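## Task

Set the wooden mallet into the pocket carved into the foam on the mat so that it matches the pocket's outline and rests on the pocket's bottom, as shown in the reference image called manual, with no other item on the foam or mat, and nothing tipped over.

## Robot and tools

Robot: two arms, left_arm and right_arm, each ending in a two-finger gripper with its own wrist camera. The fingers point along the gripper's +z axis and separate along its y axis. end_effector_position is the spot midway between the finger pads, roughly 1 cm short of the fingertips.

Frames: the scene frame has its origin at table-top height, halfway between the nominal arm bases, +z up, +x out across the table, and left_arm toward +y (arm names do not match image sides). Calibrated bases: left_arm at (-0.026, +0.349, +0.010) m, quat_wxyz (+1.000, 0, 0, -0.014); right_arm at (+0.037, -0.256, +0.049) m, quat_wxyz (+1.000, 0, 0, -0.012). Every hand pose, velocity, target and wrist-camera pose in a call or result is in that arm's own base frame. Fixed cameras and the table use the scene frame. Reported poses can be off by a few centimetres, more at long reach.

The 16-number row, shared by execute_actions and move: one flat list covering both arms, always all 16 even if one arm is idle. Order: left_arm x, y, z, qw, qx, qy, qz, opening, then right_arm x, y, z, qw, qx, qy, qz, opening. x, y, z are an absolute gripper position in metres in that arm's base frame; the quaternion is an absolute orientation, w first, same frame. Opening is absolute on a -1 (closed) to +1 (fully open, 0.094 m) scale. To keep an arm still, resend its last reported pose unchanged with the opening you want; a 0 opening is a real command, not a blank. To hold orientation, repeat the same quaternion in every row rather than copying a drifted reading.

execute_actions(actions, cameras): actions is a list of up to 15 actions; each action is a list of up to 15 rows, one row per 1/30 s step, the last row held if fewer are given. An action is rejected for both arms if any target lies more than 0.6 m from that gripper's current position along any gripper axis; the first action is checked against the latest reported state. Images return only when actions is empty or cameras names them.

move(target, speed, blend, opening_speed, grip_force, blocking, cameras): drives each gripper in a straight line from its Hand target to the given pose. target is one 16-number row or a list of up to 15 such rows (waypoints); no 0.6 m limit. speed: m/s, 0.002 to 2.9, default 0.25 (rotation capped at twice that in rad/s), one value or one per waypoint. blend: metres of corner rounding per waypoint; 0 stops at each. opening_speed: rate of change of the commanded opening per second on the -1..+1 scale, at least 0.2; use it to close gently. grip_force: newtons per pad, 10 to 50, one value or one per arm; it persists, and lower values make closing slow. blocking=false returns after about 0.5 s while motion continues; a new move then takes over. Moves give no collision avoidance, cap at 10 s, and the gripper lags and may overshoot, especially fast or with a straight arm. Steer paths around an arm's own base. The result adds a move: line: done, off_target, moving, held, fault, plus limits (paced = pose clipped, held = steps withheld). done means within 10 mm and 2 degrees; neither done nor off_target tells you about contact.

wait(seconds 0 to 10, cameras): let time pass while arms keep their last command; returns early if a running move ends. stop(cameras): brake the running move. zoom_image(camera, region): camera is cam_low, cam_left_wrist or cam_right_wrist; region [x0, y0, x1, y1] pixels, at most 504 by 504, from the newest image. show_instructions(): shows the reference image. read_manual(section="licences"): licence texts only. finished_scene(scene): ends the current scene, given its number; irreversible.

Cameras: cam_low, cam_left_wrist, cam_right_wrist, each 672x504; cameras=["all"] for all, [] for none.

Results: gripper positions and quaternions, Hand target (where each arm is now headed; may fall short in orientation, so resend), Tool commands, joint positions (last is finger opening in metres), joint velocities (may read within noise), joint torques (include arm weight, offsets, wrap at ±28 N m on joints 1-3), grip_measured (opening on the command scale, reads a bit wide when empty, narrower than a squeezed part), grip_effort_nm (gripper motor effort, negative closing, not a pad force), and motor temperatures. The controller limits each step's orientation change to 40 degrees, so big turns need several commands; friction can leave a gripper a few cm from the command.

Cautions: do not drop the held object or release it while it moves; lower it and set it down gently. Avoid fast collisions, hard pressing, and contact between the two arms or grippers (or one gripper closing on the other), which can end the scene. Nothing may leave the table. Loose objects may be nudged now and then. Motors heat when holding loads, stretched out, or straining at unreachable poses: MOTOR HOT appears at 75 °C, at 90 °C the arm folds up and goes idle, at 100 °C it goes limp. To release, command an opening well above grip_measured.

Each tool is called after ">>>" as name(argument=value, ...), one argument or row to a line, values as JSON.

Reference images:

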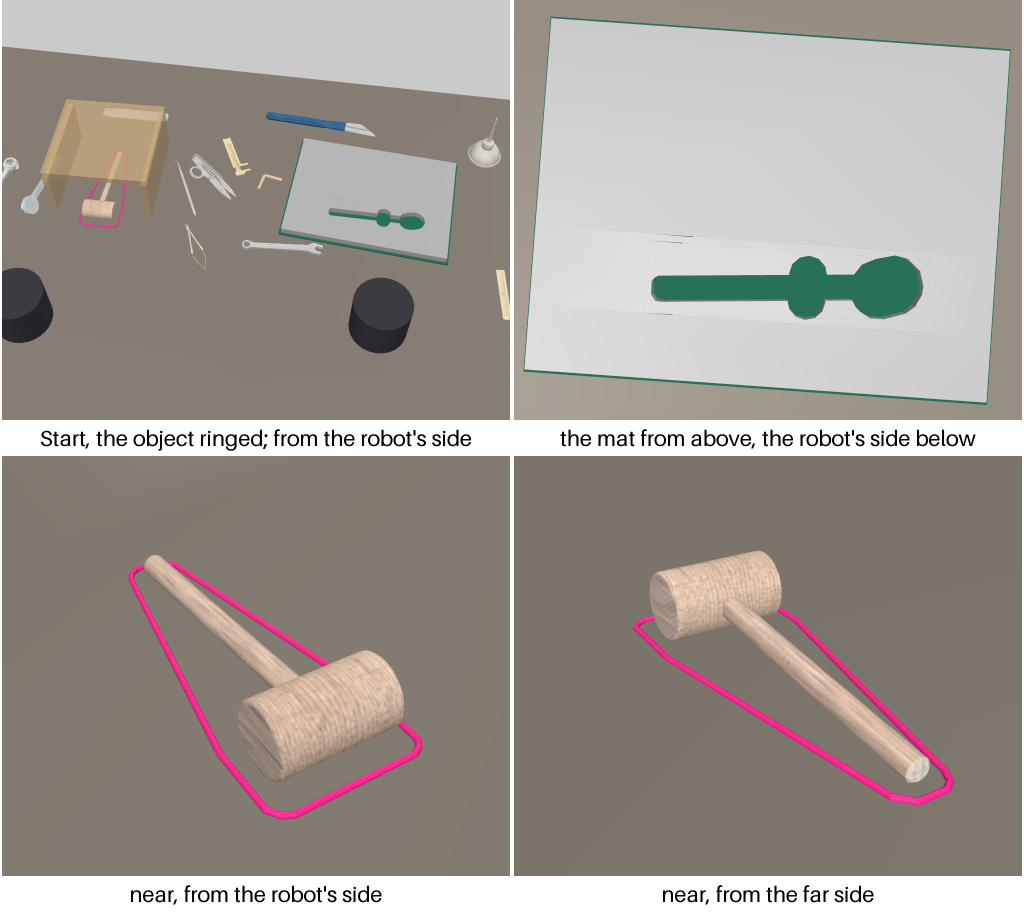

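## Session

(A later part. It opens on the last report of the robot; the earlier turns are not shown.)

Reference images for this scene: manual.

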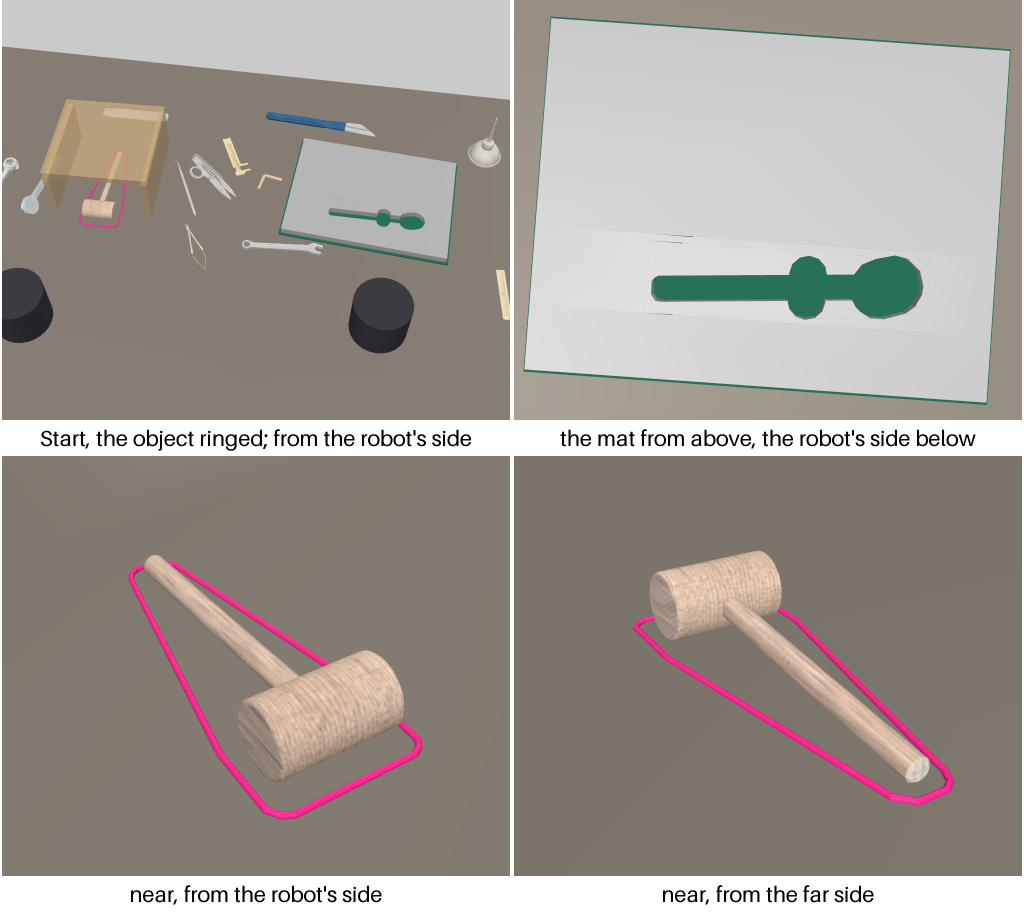

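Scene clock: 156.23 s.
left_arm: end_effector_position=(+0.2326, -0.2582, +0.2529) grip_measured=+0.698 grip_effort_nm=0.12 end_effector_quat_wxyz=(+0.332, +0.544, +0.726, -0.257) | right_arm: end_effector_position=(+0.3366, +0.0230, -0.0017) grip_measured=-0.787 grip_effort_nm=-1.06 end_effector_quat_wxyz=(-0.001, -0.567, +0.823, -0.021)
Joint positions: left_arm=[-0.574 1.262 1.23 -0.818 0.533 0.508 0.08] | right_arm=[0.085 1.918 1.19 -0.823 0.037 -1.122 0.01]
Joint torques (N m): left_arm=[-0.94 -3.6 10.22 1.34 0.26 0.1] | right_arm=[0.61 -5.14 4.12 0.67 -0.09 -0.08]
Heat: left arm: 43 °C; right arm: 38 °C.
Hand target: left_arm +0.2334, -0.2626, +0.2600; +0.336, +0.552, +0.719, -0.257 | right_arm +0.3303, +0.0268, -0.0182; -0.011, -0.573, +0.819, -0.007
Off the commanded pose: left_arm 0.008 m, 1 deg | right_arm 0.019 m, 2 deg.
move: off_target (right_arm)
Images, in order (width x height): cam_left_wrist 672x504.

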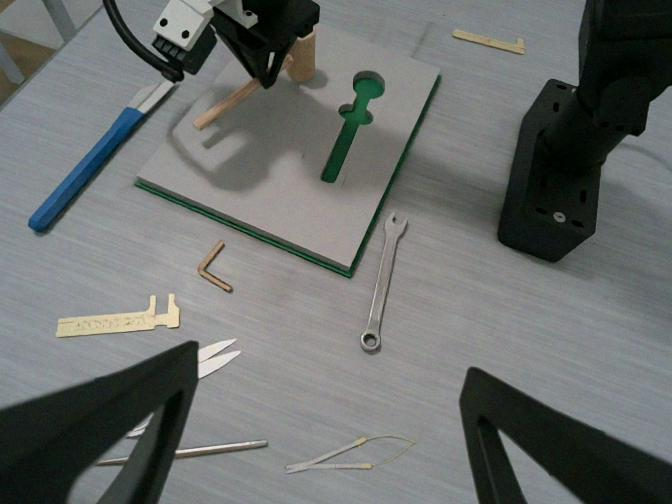

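>>> move(
  target=[0.2335, -0.2627, 0.26, 0.3353, 0.5517, 0.7191, -0.2573, 0.7, 0.331, 0.027, -0.019, -0.0678, -0.5716, 0.8164, -0.0475, -0.98],
  speed=0.08,
  cameras=["cam_left_wrist"],
)

>>> zoom_image(
  camera="cam_left_wrist",
  region=[120, 0, 440, 200],
)

Scene clock: 158.83 s.
left_arm: end_effector_position=(+0.2326, -0.2582, +0.2529) grip_measured=+0.698 grip_effort_nm=0.12 end_effector_quat_wxyz=(+0.332, +0.544, +0.726, -0.257) | right_arm: end_effector_position=(+0.3364, +0.0263, -0.0078) grip_measured=-0.787 grip_effort_nm=-1.06 end_effector_quat_wxyz=(-0.048, -0.571, +0.817, -0.060)
Joint positions: left_arm=[-0.574 1.262 1.23 -0.818 0.533 0.508 0.08] | right_arm=[0.155 1.974 1.234 -0.864 0.15 -1.063 0.01]
Joint torques (N m): left_arm=[-0.92 -3.6 10.24 1.34 0.26 0.1] | right_arm=[0.29 -5.15 6.45 0.13 0.03 0.04]
Heat: left arm: 43 °C; right arm: 38 °C.
Hand target: left_arm +0.2334, -0.2626, +0.2600; +0.336, +0.552, +0.719, -0.257 | right_arm +0.3307, +0.0270, -0.0186; -0.068, -0.572, +0.816, -0.048
Off the commanded pose: left_arm 0.008 m, 1 deg | right_arm 0.012 m, 3 deg.
move: off_target (right_arm)
Images, in order (width x height): cam_left_wrist 672x504.

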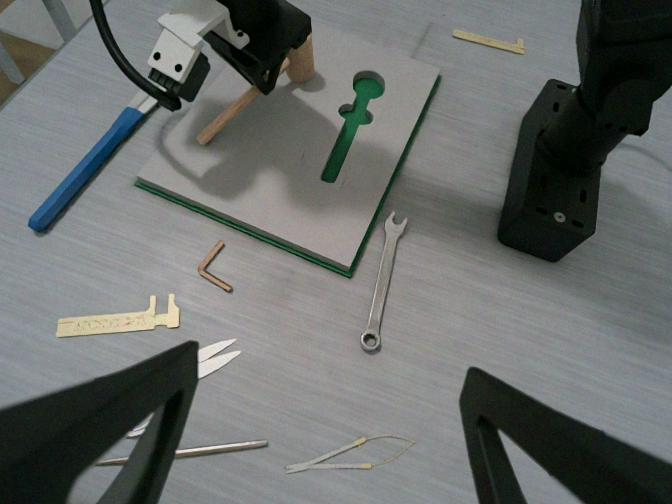

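Scaled by 1.575 from the camera's 672x504 image, which has a finer 960x720 frame.

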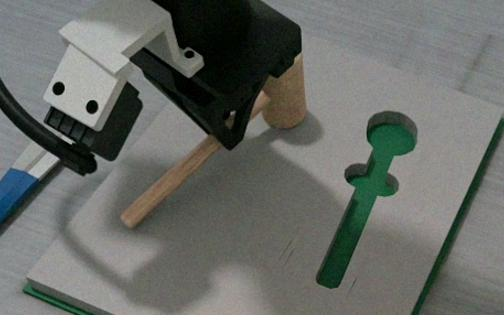

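>>> move(
  target=[
    [0.2335, -0.2627, 0.26, 0.3353, 0.5517, 0.7191, -0.2573, 0.7, 0.331, 0.027, -0.017, -0.0678, -0.5716, 0.8164, -0.0475, 0.1],
    [0.2335, -0.2627, 0.26, 0.3353, 0.5517, 0.7191, -0.2573, 0.7, 0.333, 0.027, 0.08, -0.0107, -0.5735, 0.8191, -0.0075, 0.1],
    [0.2335, -0.2627, 0.26, 0.3353, 0.5517, 0.7191, -0.2573, 0.7, 0.333, 0.027, 0.095, 0.0, 0.1736, 0.9848, 0.0, 0.1],
    [0.2335, -0.2627, 0.26, 0.3353, 0.5517, 0.7191, -0.2573, 0.7, 0.333, 0.027, 0.07, 0.0, 0.8207, 0.5714, 0.0, 0.1],
  ],
  speed=[0.1, 0.15, 0.7, 0.7],
  blend=[0, 0.01, 0.02, 0],
  opening_speed=0.6,
  cameras=["cam_right_wrist", "cam_left_wrist"],
)

Scene clock: 166.93 s.
left_arm: end_effector_position=(+0.2326, -0.2582, +0.2529) grip_measured=+0.698 grip_effort_nm=0.12 end_effector_quat_wxyz=(+0.332, +0.544, +0.726, -0.257) | right_arm: end_effector_position=(+0.3377, +0.0302, +0.0698) grip_measured=+0.098 grip_effort_nm=0.05 end_effector_quat_wxyz=(-0.008, +0.817, +0.577, +0.007)
Joint positions: left_arm=[-0.574 1.262 1.23 -0.818 0.533 0.508 0.08] | right_arm=[0.075 1.845 1.396 -1.118 -0.02 1.987 0.052]
Joint torques (N m): left_arm=[-0.92 -3.6 10.22 1.35 0.26 0.1] | right_arm=[0.1 -8.81 4.96 0.33 0.2 0.17]
Motor temperatures (°C): left_arm=[22 25 43 30 22 22 20] | right_arm=[24 25 37 25 22 27 26]
Heat: left arm: 43 °C; right arm: 37 °C.
Hand target: left_arm +0.2334, -0.2626, +0.2600; +0.336, +0.552, +0.719, -0.257 | right_arm +0.3330, +0.0270, +0.0700; +0.000, +0.821, +0.572, +0.000
Off the commanded pose: left_arm 0.008 m, 1 deg | right_arm 0.006 m, 1 deg.
move: done
Images, in order (width x height): cam_left_wrist 672x504, cam_right_wrist 672x504.

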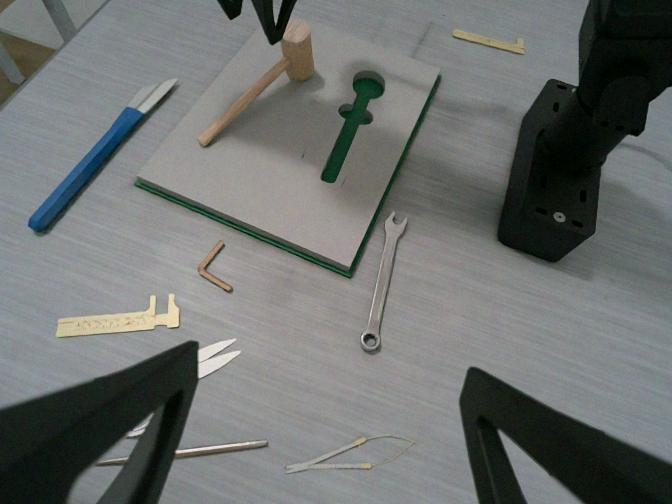

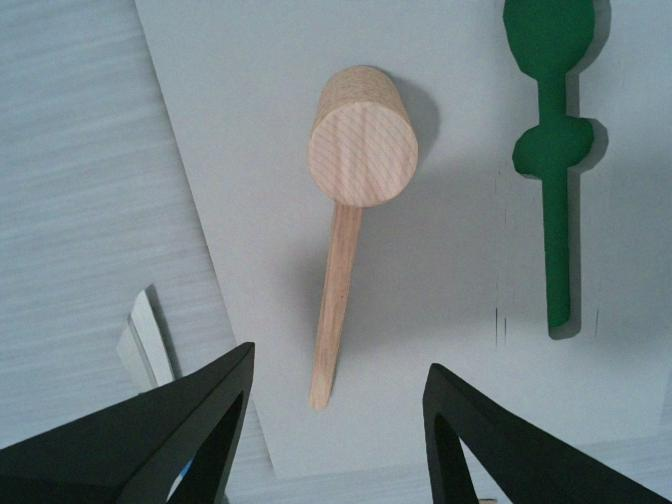

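>>> move(
  target=[
    [0.2335, -0.2627, 0.26, 0.3353, 0.5517, 0.7191, -0.2573, 0.7, 0.331, 0.0215, 0.02, 0.0, 0.8207, 0.5714, 0.0, 0.1],
    [0.2335, -0.2627, 0.26, 0.3353, 0.5517, 0.7191, -0.2573, 0.7, 0.331, 0.0215, -0.0195, 0.0, 0.8207, 0.5714, 0.0, 0.1],
  ],
  speed=[0.2, 0.1],
  blend=[0.01, 0],
  cameras=["cam_right_wrist", "cam_left_wrist"],
)

Scene clock: 170.63 s.
left_arm: end_effector_position=(+0.2326, -0.2582, +0.2529) grip_measured=+0.698 grip_effort_nm=0.12 end_effector_quat_wxyz=(+0.332, +0.544, +0.726, -0.257) | right_arm: end_effector_position=(+0.3386, +0.0278, -0.0076) grip_measured=+0.098 grip_effort_nm=0.05 end_effector_quat_wxyz=(+0.002, +0.818, +0.574, +0.022)
Joint positions: left_arm=[-0.574 1.262 1.23 -0.818 0.533 0.508 0.08] | right_arm=[0.069 1.92 1.167 -0.778 -0.02 1.987 0.052]
Joint torques (N m): left_arm=[-0.95 -3.62 10.24 1.35 0.25 0.1] | right_arm=[-0.64 -5.93 4.83 0.44 0.17 0.05]
Heat: left arm: 43 °C; right arm: 37 °C.
Hand target: left_arm +0.2334, -0.2626, +0.2600; +0.336, +0.552, +0.719, -0.257 | right_arm +0.3307, +0.0217, -0.0190; +0.000, +0.821, +0.572, +0.000
Off the commanded pose: left_arm 0.008 m, 1 deg | right_arm 0.015 m, 3 deg.
move: off_target (right_arm)
Images, in order (width x height): cam_left_wrist 672x504, cam_right_wrist 672x504.

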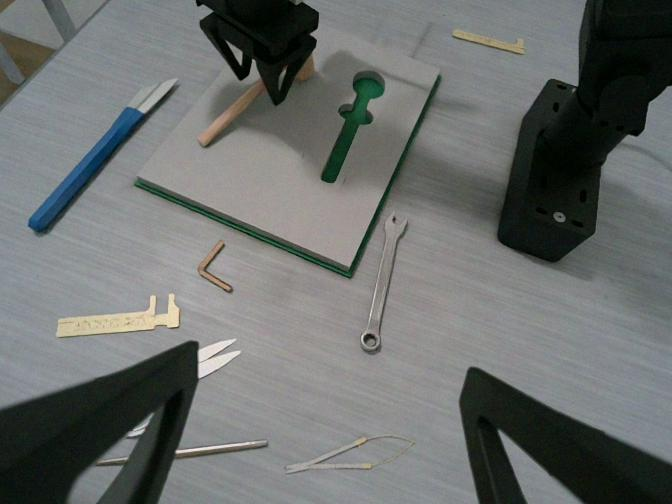

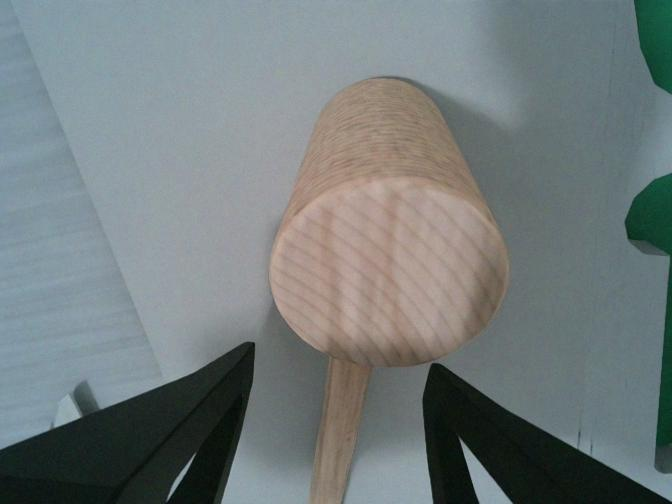

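>>> move(
  target=[0.2335, -0.2627, 0.26, 0.3353, 0.5517, 0.7191, -0.2573, 0.7, 0.331, 0.0215, -0.0195, 0.0, 0.8207, 0.5714, 0.0, -0.98],
  speed=0.1,
  opening_speed=0.6,
  cameras=["cam_right_wrist"],
)

Scene clock: 173.40 s.
left_arm: end_effector_position=(+0.2326, -0.2582, +0.2529) grip_measured=+0.698 grip_effort_nm=0.12 end_effector_quat_wxyz=(+0.332, +0.544, +0.726, -0.257) | right_arm: end_effector_position=(+0.3388, +0.0277, -0.0076) grip_measured=-0.785 grip_effort_nm=-1.05 end_effector_quat_wxyz=(+0.002, +0.818, +0.574, +0.022)
Joint positions: left_arm=[-0.574 1.262 1.23 -0.818 0.533 0.508 0.08] | right_arm=[0.069 1.92 1.167 -0.777 -0.019 1.986 0.01]
Joint torques (N m): left_arm=[-0.91 -3.62 10.22 1.35 0.25 0.1] | right_arm=[-0.58 -5.87 4.88 0.43 0.19 0.02]
Heat: left arm: 43 °C; right arm: 37 °C.
Hand target: left_arm +0.2334, -0.2626, +0.2600; +0.336, +0.552, +0.719, -0.257 | right_arm +0.3306, +0.0217, -0.0190; +0.000, +0.821, +0.572, +0.000
Off the commanded pose: left_arm 0.008 m, 1 deg | right_arm 0.016 m, 3 deg.
move: off_target (right_arm)
Images, in order (width x height): cam_right_wrist 672x504.

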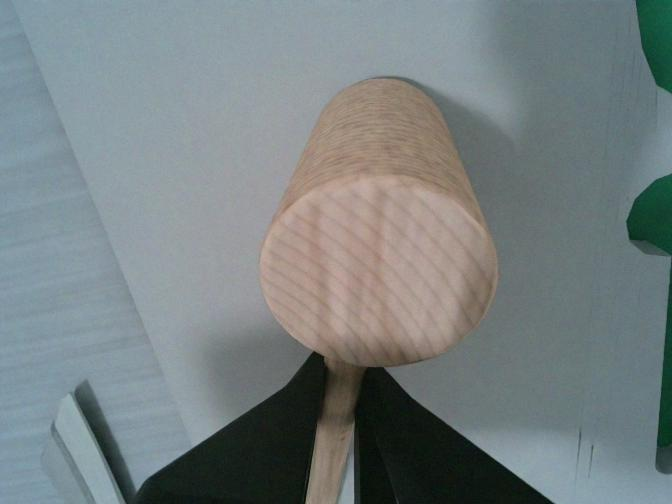

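>>> move(
  target=[
    [0.2335, -0.2627, 0.26, 0.3353, 0.5517, 0.7191, -0.2573, 0.7, 0.331, 0.0215, 0.04, 0.0, 0.8207, 0.5714, 0.0, -0.98],
    [0.2335, -0.2627, 0.26, 0.3353, 0.5517, 0.7191, -0.2573, 0.7, 0.292, -0.003, 0.07, 0.0, 0.7009, 0.7133, 0.0, -0.98],
  ],
  speed=[0.15, 0.25],
  blend=[0.02, 0],
  cameras=["cam_right_wrist", "cam_left_wrist"],
)

Scene clock: 176.53 s.
left_arm: end_effector_position=(+0.2326, -0.2582, +0.2529) grip_measured=+0.698 grip_effort_nm=0.12 end_effector_quat_wxyz=(+0.332, +0.544, +0.726, -0.257) | right_arm: end_effector_position=(+0.3030, +0.0021, +0.0660) grip_measured=-0.785 grip_effort_nm=-1.06 end_effector_quat_wxyz=(-0.001, +0.699, +0.715, +0.012)
Joint positions: left_arm=[-0.574 1.262 1.23 -0.818 0.533 0.508 0.08] | right_arm=[-0.008 1.706 1.21 -1.061 -0.019 1.54 0.01]
Joint torques (N m): left_arm=[-0.94 -3.6 10.21 1.35 0.25 0.09] | right_arm=[-0.51 -8.55 4.79 0.11 0.19 0.03]
Heat: left arm: 43 °C; right arm: 37 °C.
Hand target: left_arm +0.2334, -0.2626, +0.2600; +0.336, +0.552, +0.719, -0.257 | right_arm +0.2922, -0.0028, +0.0696; +0.000, +0.701, +0.713, +0.000
Off the commanded pose: left_arm 0.008 m, 1 deg | right_arm 0.013 m, 1 deg.
move: off_target (right_arm)
Images, in order (width x height): cam_left_wrist 672x504, cam_right_wrist 672x504.

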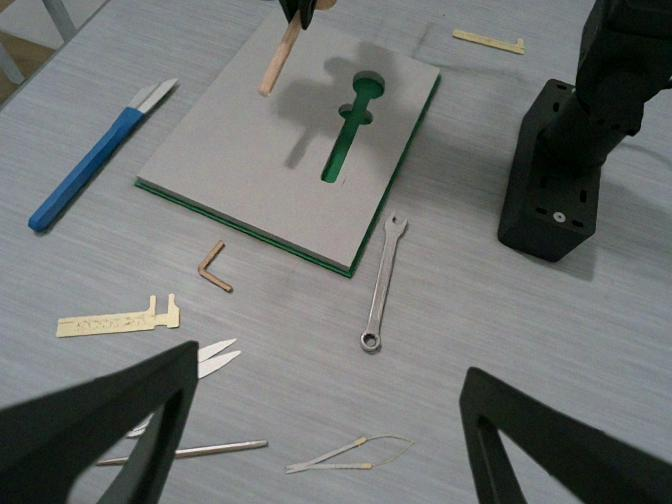

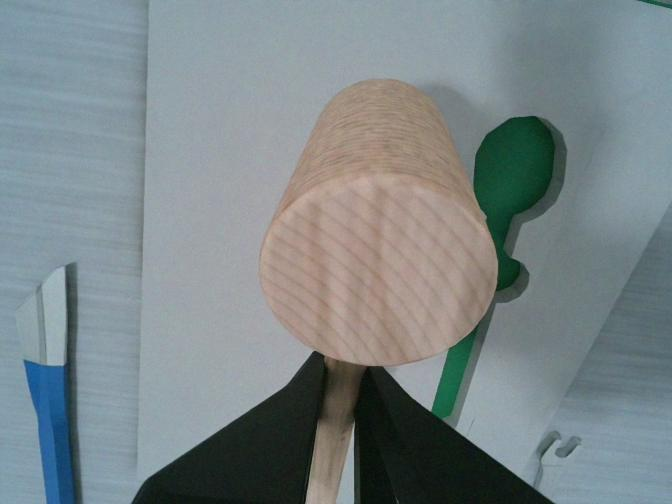

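>>> zoom_image(
  camera="cam_right_wrist",
  region=[420, 90, 620, 290],
)

>>> zoom_image(
  camera="cam_right_wrist",
  region=[380, 240, 580, 440],
)

Scaled by 2.520 from the camera's 672x504 image, which has a finer 960x720 frame.

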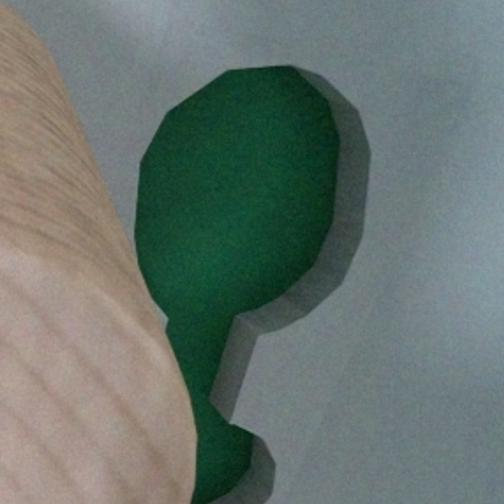

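Scaled by 2.520 from the camera's 672x504 image, which has a finer 960x720 frame.

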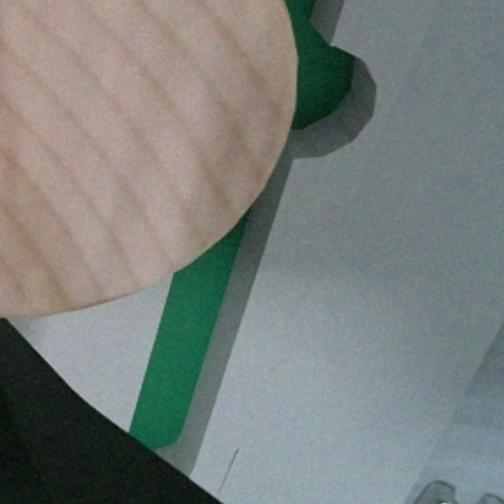

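>>> move(
  target=[0.2335, -0.2627, 0.26, 0.3353, 0.5517, 0.7191, -0.2573, 0.7, 0.2205, 0.0115, 0.035, 0.0, 0.7009, 0.7133, 0.0, -0.98],
  speed=0.12,
  cameras=["cam_right_wrist", "cam_left_wrist"],
)

Scene clock: 194.87 s.
left_arm: end_effector_position=(+0.2326, -0.2582, +0.2529) grip_measured=+0.698 grip_effort_nm=0.12 end_effector_quat_wxyz=(+0.332, +0.544, +0.726, -0.257) | right_arm: end_effector_position=(+0.2222, +0.0135, +0.0335) grip_measured=-0.785 grip_effort_nm=-1.06 end_effector_quat_wxyz=(-0.012, +0.698, +0.716, +0.001)
Joint positions: left_arm=[-0.574 1.262 1.23 -0.818 0.533 0.508 0.08] | right_arm=[0.041 1.471 0.835 -0.949 -0.019 1.586 0.01]
Joint torques (N m): left_arm=[-0.92 -3.63 10.21 1.34 0.25 0.1] | right_arm=[0.47 -5.94 4.79 0.39 0.15 0.13]
Heat: left arm: 43 °C; right arm: 36 °C.
Hand target: left_arm +0.2334, -0.2626, +0.2600; +0.336, +0.552, +0.719, -0.257 | right_arm +0.2206, +0.0115, +0.0350; +0.000, +0.701, +0.713, +0.000
Off the commanded pose: left_arm 0.008 m, 1 deg | right_arm 0.003 m, 1 deg.
move: done
Images, in order (width x height): cam_left_wrist 672x504, cam_right_wrist 672x504.

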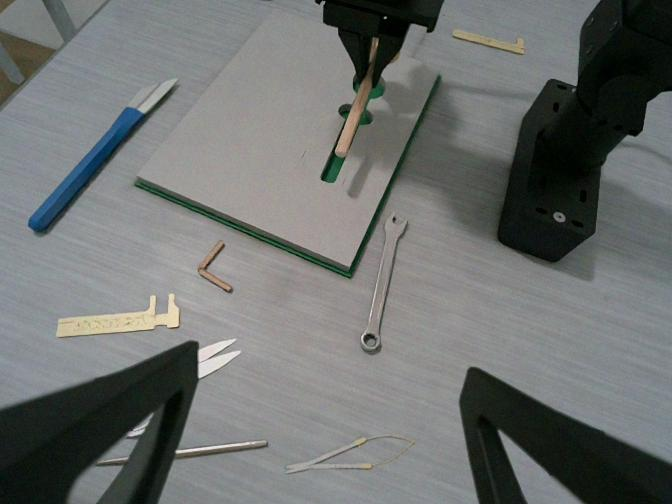

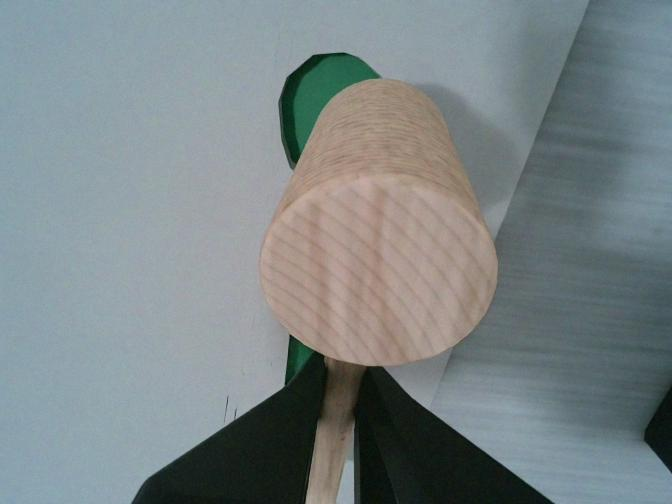

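>>> zoom_image(
  camera="cam_right_wrist",
  region=[240, 20, 440, 220],
)

>>> zoom_image(
  camera="cam_right_wrist",
  region=[240, 280, 400, 440],
)

>>> zoom_image(
  camera="cam_left_wrist",
  region=[280, 40, 460, 220],
)

Scaled by 2.520 from the camera's 672x504 image, which has a finer 960x720 frame.

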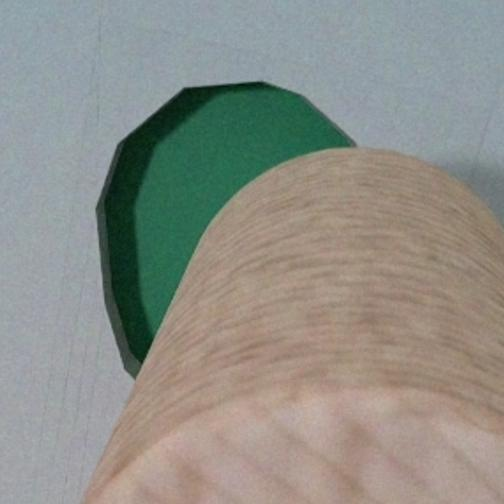

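Scaled by 3.150 from the camera's 672x504 image, which has a finer 960x720 frame.

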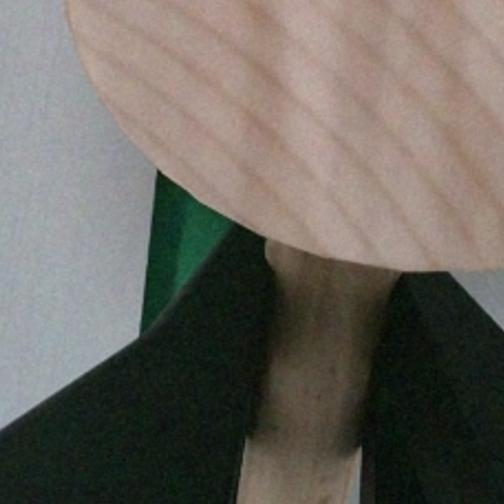

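Scaled by 2.800 from the camera's 672x504 image, which has a finer 960x720 frame.

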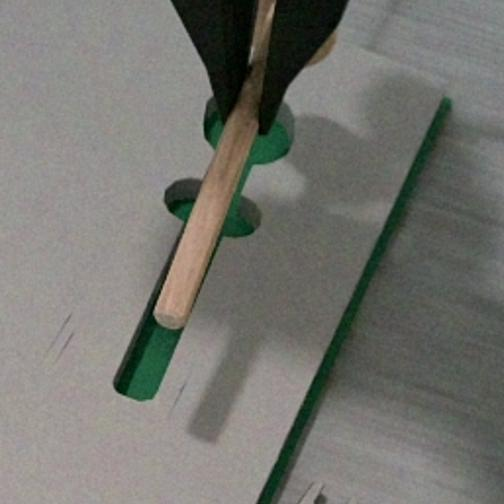

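>>> move(
  target=[0.2335, -0.2627, 0.26, 0.3353, 0.5517, 0.7191, -0.2573, 0.7, 0.2345, 0.007, 0.033, 0.0, 0.7009, 0.7133, 0.0, -0.98],
  speed=0.08,
  cameras=["cam_right_wrist", "cam_left_wrist"],
)

Scene clock: 202.57 s.
left_arm: end_effector_position=(+0.2326, -0.2582, +0.2529) grip_measured=+0.698 grip_effort_nm=0.12 end_effector_quat_wxyz=(+0.332, +0.544, +0.726, -0.257) | right_arm: end_effector_position=(+0.2265, +0.0118, +0.0314) grip_measured=-0.785 grip_effort_nm=-1.06 end_effector_quat_wxyz=(-0.010, +0.698, +0.716, +0.003)
Joint positions: left_arm=[-0.574 1.262 1.23 -0.818 0.533 0.508 0.08] | right_arm=[0.033 1.487 0.84 -0.934 -0.019 1.579 0.01]
Joint torques (N m): left_arm=[-0.92 -3.62 10.22 1.35 0.26 0.1] | right_arm=[-0.57 -3.29 7.73 0.39 0.17 0.05]
Heat: left arm: 43 °C; right arm: 36 °C.
Hand target: left_arm +0.2334, -0.2626, +0.2600; +0.336, +0.552, +0.719, -0.257 | right_arm +0.2343, +0.0070, +0.0331; +0.000, +0.701, +0.713, +0.000
Off the commanded pose: left_arm 0.008 m, 1 deg | right_arm 0.010 m, 1 deg.
move: done
Images, in order (width x height): cam_left_wrist 672x504, cam_right_wrist 672x504.

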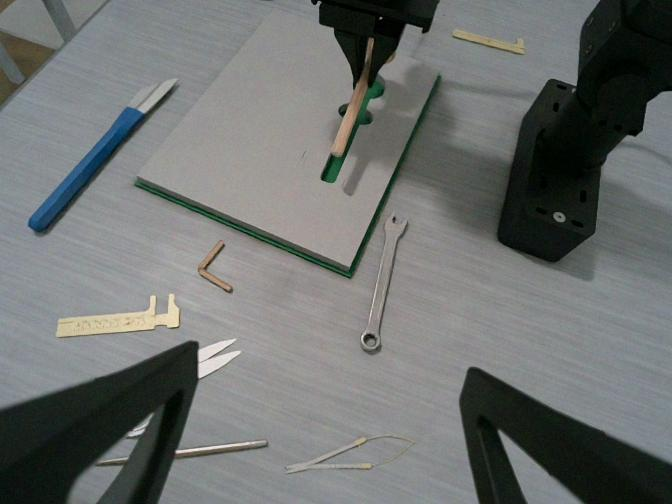

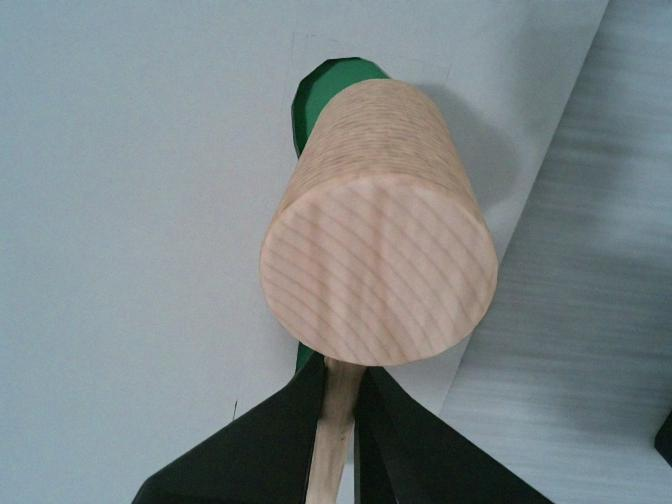

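>>> move(
  target=[0.2335, -0.2627, 0.26, 0.3353, 0.5517, 0.7191, -0.2573, 0.7, 0.2405, 0.0045, 0.033, 0.0, 0.7009, 0.7133, 0.0, -0.98],
  speed=0.08,
  cameras=["cam_right_wrist", "cam_left_wrist"],
)

>>> zoom_image(
  camera="cam_right_wrist",
  region=[270, 20, 430, 180],
)

>>> zoom_image(
  camera="cam_left_wrist",
  region=[280, 40, 440, 200],
)

Scene clock: 204.17 s.
left_arm: end_effector_position=(+0.2326, -0.2582, +0.2529) grip_measured=+0.698 grip_effort_nm=0.12 end_effector_quat_wxyz=(+0.332, +0.544, +0.726, -0.257) | right_arm: end_effector_position=(+0.2327, +0.0095, +0.0317) grip_measured=-0.785 grip_effort_nm=-1.06 end_effector_quat_wxyz=(-0.010, +0.698, +0.716, +0.004)
Joint positions: left_arm=[-0.574 1.262 1.23 -0.818 0.533 0.508 0.08] | right_arm=[0.022 1.509 0.861 -0.932 -0.019 1.568 0.01]
Joint torques (N m): left_arm=[-0.92 -3.62 10.24 1.34 0.26 0.09] | right_arm=[-0.55 -3.29 7.72 0.36 0.15 0.01]
Heat: left arm: 43 °C; right arm: 36 °C.
Hand target: left_arm +0.2334, -0.2626, +0.2600; +0.336, +0.552, +0.719, -0.257 | right_arm +0.2403, +0.0046, +0.0330; +0.000, +0.701, +0.713, +0.000
Off the commanded pose: left_arm 0.008 m, 1 deg | right_arm 0.009 m, 1 deg.
move: done
Images, in order (width x height): cam_left_wrist 672x504, cam_right_wrist 672x504.

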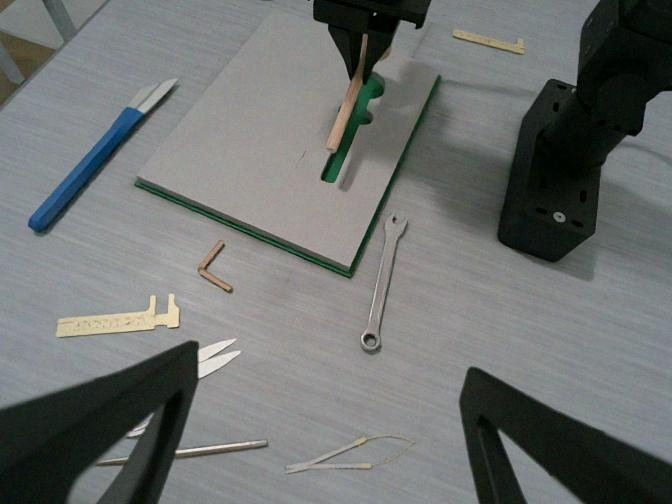

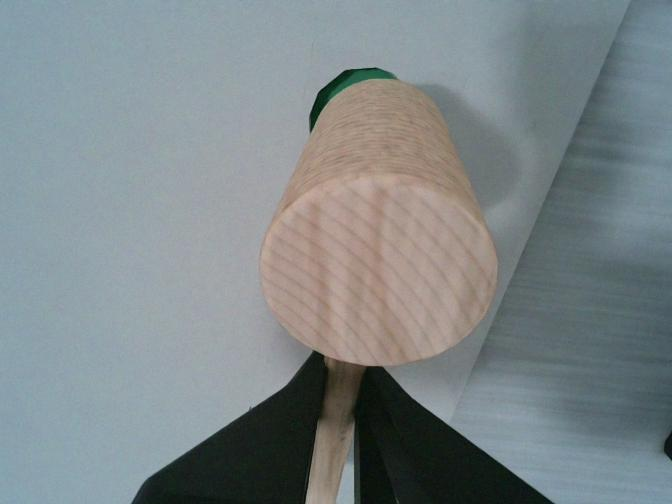

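Scaled by 3.150 from the camera's 672x504 image, which has a finer 960x720 frame.

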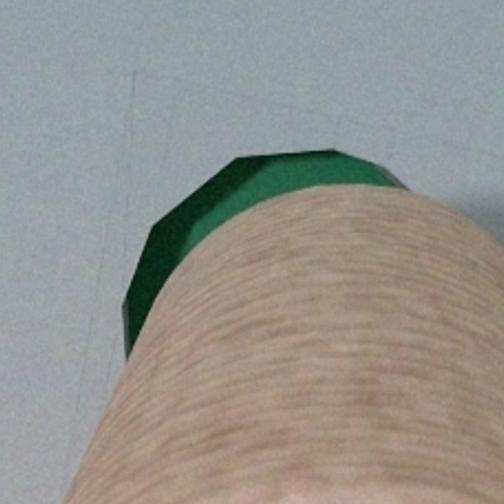

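Scaled by 3.150 from the camera's 672x504 image, which has a finer 960x720 frame.

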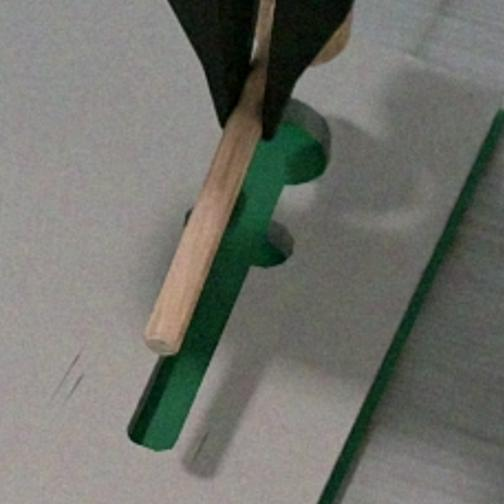

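>>> move(
  target=[0.2335, -0.2627, 0.26, 0.3353, 0.5517, 0.7191, -0.2573, 0.7, 0.2400, 0.0045, 0.002, 0.0128, 0.7009, 0.7133, 0.0126, -0.98],
  speed=0.06,
  cameras=["cam_right_wrist", "cam_left_wrist"],
)

>>> zoom_image(
  camera="cam_right_wrist",
  region=[270, 20, 470, 180],
)

>>> zoom_image(
  camera="cam_left_wrist",
  region=[280, 40, 440, 200],
)

Scene clock: 214.73 s.
left_arm: end_effector_position=(+0.2326, -0.2582, +0.2529) grip_measured=+0.698 grip_effort_nm=0.12 end_effector_quat_wxyz=(+0.332, +0.544, +0.726, -0.257) | right_arm: end_effector_position=(+0.2454, +0.0098, +0.0093) grip_measured=-0.785 grip_effort_nm=-1.06 end_effector_quat_wxyz=(+0.015, +0.698, +0.716, +0.028)
Joint positions: left_arm=[-0.574 1.262 1.23 -0.818 0.533 0.508 0.08] | right_arm=[0.022 1.534 0.784 -0.76 -0.019 1.568 0.01]
Joint torques (N m): left_arm=[-0.92 -3.6 10.22 1.34 0.25 0.09] | right_arm=[-0.58 -3.49 4.77 0.5 0.18 0.03]
Heat: left arm: 44 °C; right arm: 37 °C.
Hand target: left_arm +0.2334, -0.2626, +0.2600; +0.336, +0.552, +0.719, -0.257 | right_arm +0.2398, +0.0047, +0.0024; +0.013, +0.701, +0.713, +0.013
Off the commanded pose: left_arm 0.008 m, 1 deg | right_arm 0.011 m, 2 deg.
move: off_target (right_arm)
Images, in order (width x height): cam_left_wrist 672x504, cam_right_wrist 672x504.

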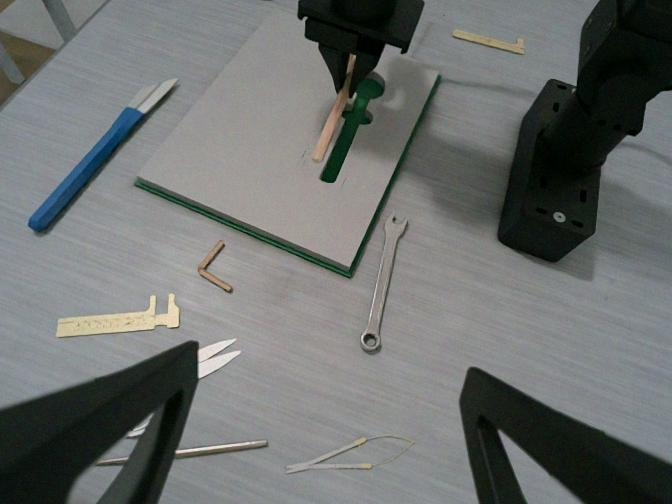

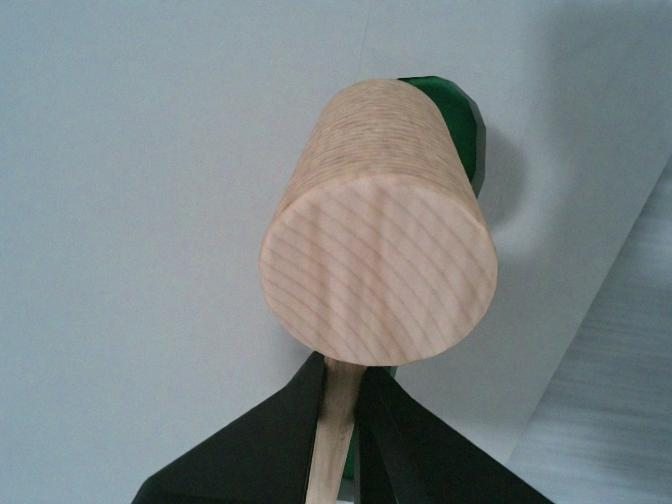

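Scaled by 2.520 from the camera's 672x504 image, which has a finer 960x720 frame.

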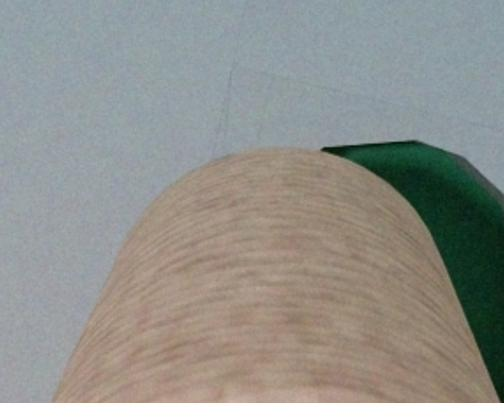

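Scaled by 3.150 from the camera's 672x504 image, which has a finer 960x720 frame.

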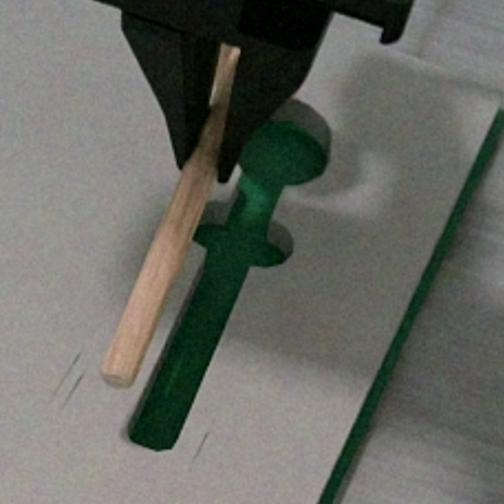

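>>> move(
  target=[0.2335, -0.2627, 0.26, 0.3353, 0.5517, 0.7191, -0.2573, 0.7, 0.2273, 0.0045, 0.000, 0.0128, 0.7009, 0.7133, 0.0126, -0.98],
  speed=0.06,
  cameras=["cam_right_wrist", "cam_left_wrist"],
)

>>> zoom_image(
  camera="cam_right_wrist",
  region=[270, 20, 470, 180],
)

>>> zoom_image(
  camera="cam_left_wrist",
  region=[280, 40, 440, 200],
)

Scene clock: 216.73 s.
left_arm: end_effector_position=(+0.2326, -0.2582, +0.2529) grip_measured=+0.698 grip_effort_nm=0.12 end_effector_quat_wxyz=(+0.332, +0.544, +0.726, -0.257) | right_arm: end_effector_position=(+0.2281, +0.0094, -0.0021) grip_measured=-0.785 grip_effort_nm=-1.06 end_effector_quat_wxyz=(+0.000, +0.698, +0.716, +0.013)
Joint positions: left_arm=[-0.574 1.262 1.23 -0.818 0.533 0.508 0.08] | right_arm=[0.022 1.534 0.733 -0.752 -0.019 1.568 0.01]
Joint torques (N m): left_arm=[-0.92 -3.63 10.21 1.35 0.26 0.09] | right_arm=[-0.59 -6.28 4.52 0.42 0.16 0.05]
Heat: left arm: 44 °C; right arm: 37 °C.
Hand target: left_arm +0.2334, -0.2626, +0.2600; +0.336, +0.552, +0.719, -0.257 | right_arm +0.2273, +0.0046, +0.0000; +0.013, +0.701, +0.713, +0.012
Off the commanded pose: left_arm 0.008 m, 1 deg | right_arm 0.005 m, 2 deg.
move: done
Images, in order (width x height): cam_left_wrist 672x504, cam_right_wrist 672x504.

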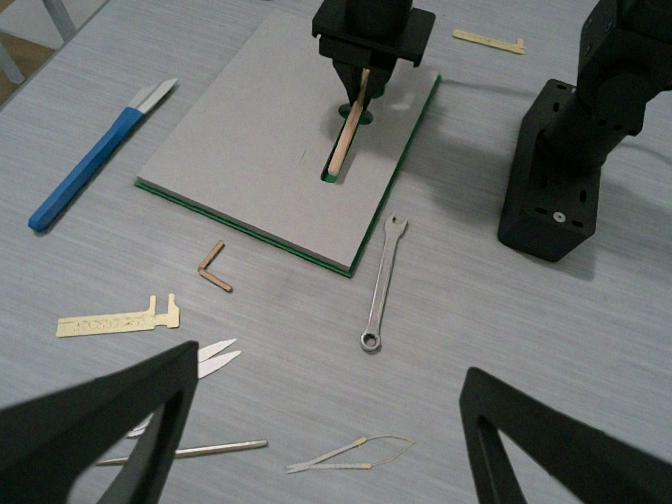

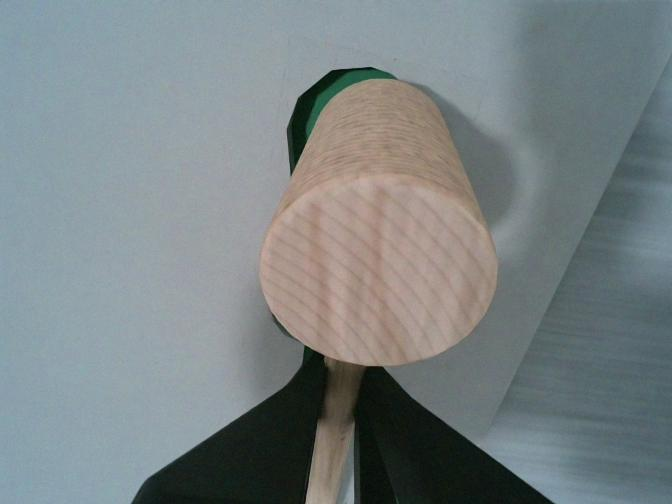

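Scaled by 2.520 from the camera's 672x504 image, which has a finer 960x720 frame.

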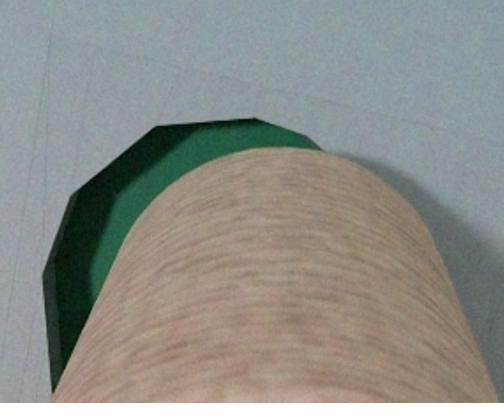

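Scaled by 3.150 from the camera's 672x504 image, which has a finer 960x720 frame.

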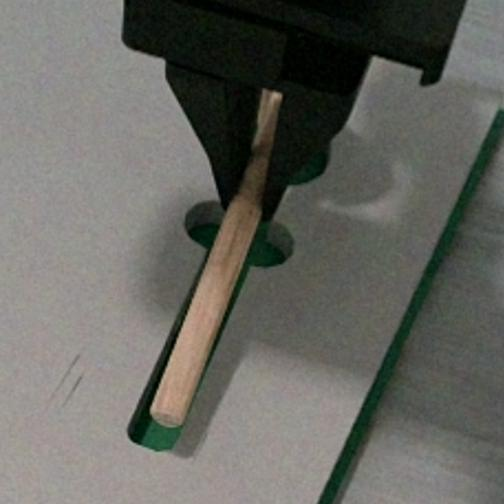

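>>> move(
  target=[0.2335, -0.2627, 0.26, 0.3353, 0.5517, 0.7191, -0.2573, 0.7, 0.2335, 0.0045, -0.002, 0.0192, 0.7005, 0.7129, 0.0189, -0.98],
  speed=0.06,
)

Scene clock: 220.13 s.
left_arm: end_effector_position=(+0.2326, -0.2582, +0.2529) grip_measured=+0.698 grip_effort_nm=0.12 end_effector_quat_wxyz=(+0.332, +0.544, +0.726, -0.257) | right_arm: end_effector_position=(+0.2355, +0.0096, -0.0018) grip_measured=-0.785 grip_effort_nm=-1.06 end_effector_quat_wxyz=(+0.010, +0.698, +0.716, +0.024)
Joint positions: left_arm=[-0.574 1.262 1.23 -0.818 0.533 0.508 0.08] | right_arm=[0.022 1.534 0.733 -0.723 -0.019 1.568 0.01]
Joint torques (N m): left_arm=[-0.94 -3.63 10.22 1.35 0.25 0.1] | right_arm=[-0.58 -5.52 4.71 0.52 0.19 0.01]
Heat: left arm: 44 °C; right arm: 37 °C.
Hand target: left_arm +0.2334, -0.2626, +0.2600; +0.336, +0.552, +0.719, -0.257 | right_arm +0.2336, +0.0046, -0.0020; +0.019, +0.701, +0.713, +0.019
Off the commanded pose: left_arm 0.008 m, 1 deg | right_arm 0.005 m, 1 deg.
move: done

>>> move(
  target=[0.2335, -0.2627, 0.26, 0.3353, 0.5517, 0.7191, -0.2573, 0.7, 0.2285, 0.0045, -0.007, 0.0128, 0.7009, 0.7133, 0.0126, -0.98],
  speed=0.06,
)

Scene clock: 221.63 s.
left_arm: end_effector_position=(+0.2326, -0.2582, +0.2529) grip_measured=+0.698 grip_effort_nm=0.12 end_effector_quat_wxyz=(+0.332, +0.544, +0.726, -0.257) | right_arm: end_effector_position=(+0.2323, +0.0095, -0.0044) grip_measured=-0.785 grip_effort_nm=-1.06 end_effector_quat_wxyz=(+0.008, +0.698, +0.716, +0.021)
Joint positions: left_arm=[-0.574 1.262 1.23 -0.818 0.533 0.508 0.08] | right_arm=[0.022 1.534 0.722 -0.718 -0.019 1.568 0.01]
Joint torques (N m): left_arm=[-0.94 -3.62 10.22 1.35 0.25 0.1] | right_arm=[-0.44 -4.55 4.64 0.47 0.19 0.04]
Heat: left arm: 44 °C; right arm: 37 °C.
Hand target: left_arm +0.2334, -0.2626, +0.2600; +0.336, +0.552, +0.719, -0.257 | right_arm +0.2286, +0.0046, -0.0069; +0.013, +0.701, +0.713, +0.013
Off the commanded pose: left_arm 0.008 m, 1 deg | right_arm 0.007 m, 1 deg.
move: done

>>> move(
  target=[0.2335, -0.2627, 0.26, 0.3353, 0.5517, 0.7191, -0.2573, 0.7, 0.2285, 0.0045, -0.015, 0.0117, 0.7010, 0.7130, 0.0115, -0.98],
  speed=0.06,
  cameras=["cam_right_wrist", "cam_left_wrist"],
)

>>> zoom_image(
  camera="cam_right_wrist",
  region=[270, 20, 470, 180],
)

>>> zoom_image(
  camera="cam_left_wrist",
  region=[280, 40, 440, 200],
)

Scene clock: 223.80 s.
left_arm: end_effector_position=(+0.2326, -0.2582, +0.2529) grip_measured=+0.698 grip_effort_nm=0.12 end_effector_quat_wxyz=(+0.332, +0.544, +0.726, -0.257) | right_arm: end_effector_position=(+0.2350, +0.0096, -0.0073) grip_measured=-0.785 grip_effort_nm=-1.06 end_effector_quat_wxyz=(+0.014, +0.698, +0.716, +0.028)
Joint positions: left_arm=[-0.574 1.262 1.23 -0.818 0.533 0.508 0.08] | right_arm=[0.022 1.534 0.706 -0.683 -0.019 1.568 0.01]
Joint torques (N m): left_arm=[-0.94 -3.6 10.21 1.34 0.26 0.1] | right_arm=[-0.39 -3.07 4.48 0.53 0.18 0.05]
Heat: left arm: 44 °C; right arm: 37 °C.
Hand target: left_arm +0.2334, -0.2626, +0.2600; +0.336, +0.552, +0.719, -0.257 | right_arm +0.2282, +0.0047, -0.0146; +0.012, +0.701, +0.713, +0.011
Off the commanded pose: left_arm 0.008 m, 1 deg | right_arm 0.011 m, 2 deg.
move: off_target (right_arm)
Images, in order (width x height): cam_left_wrist 672x504, cam_right_wrist 672x504.

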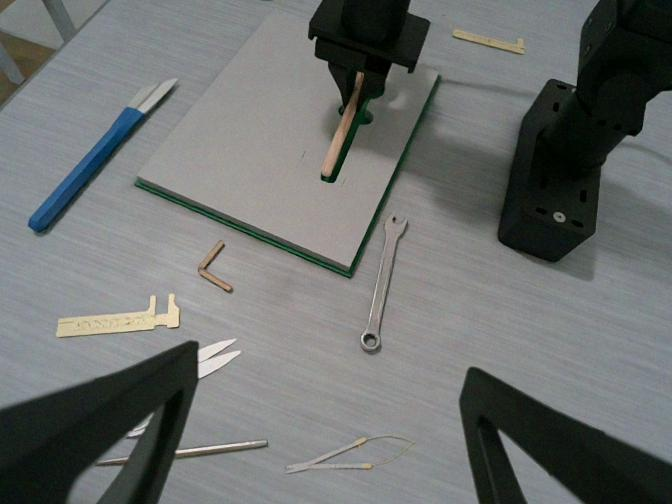

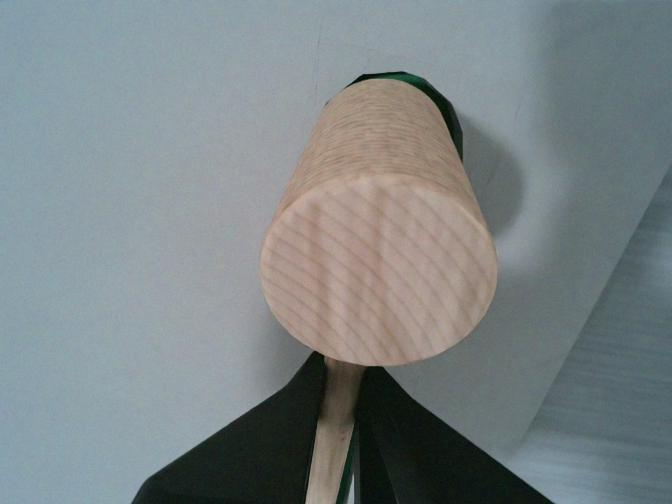

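Scaled by 2.520 from the camera's 672x504 image, which has a finer 960x720 frame.

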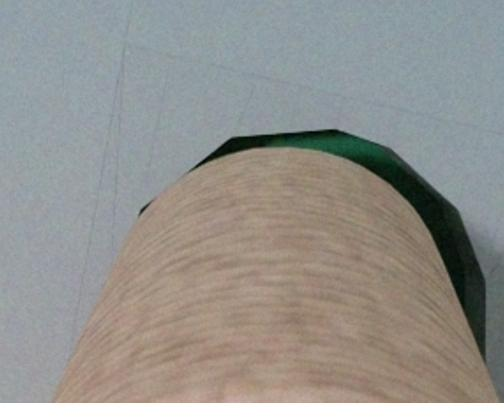

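Scaled by 3.150 from the camera's 672x504 image, which has a finer 960x720 frame.

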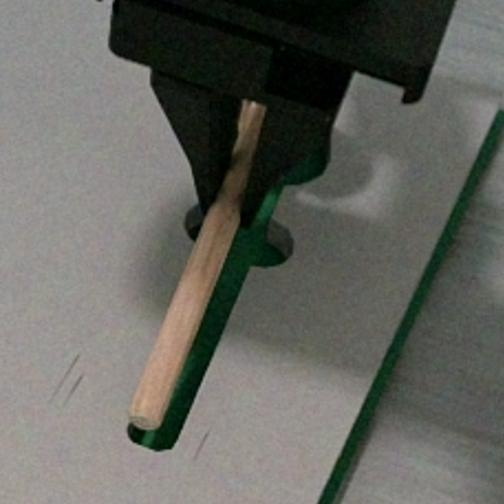

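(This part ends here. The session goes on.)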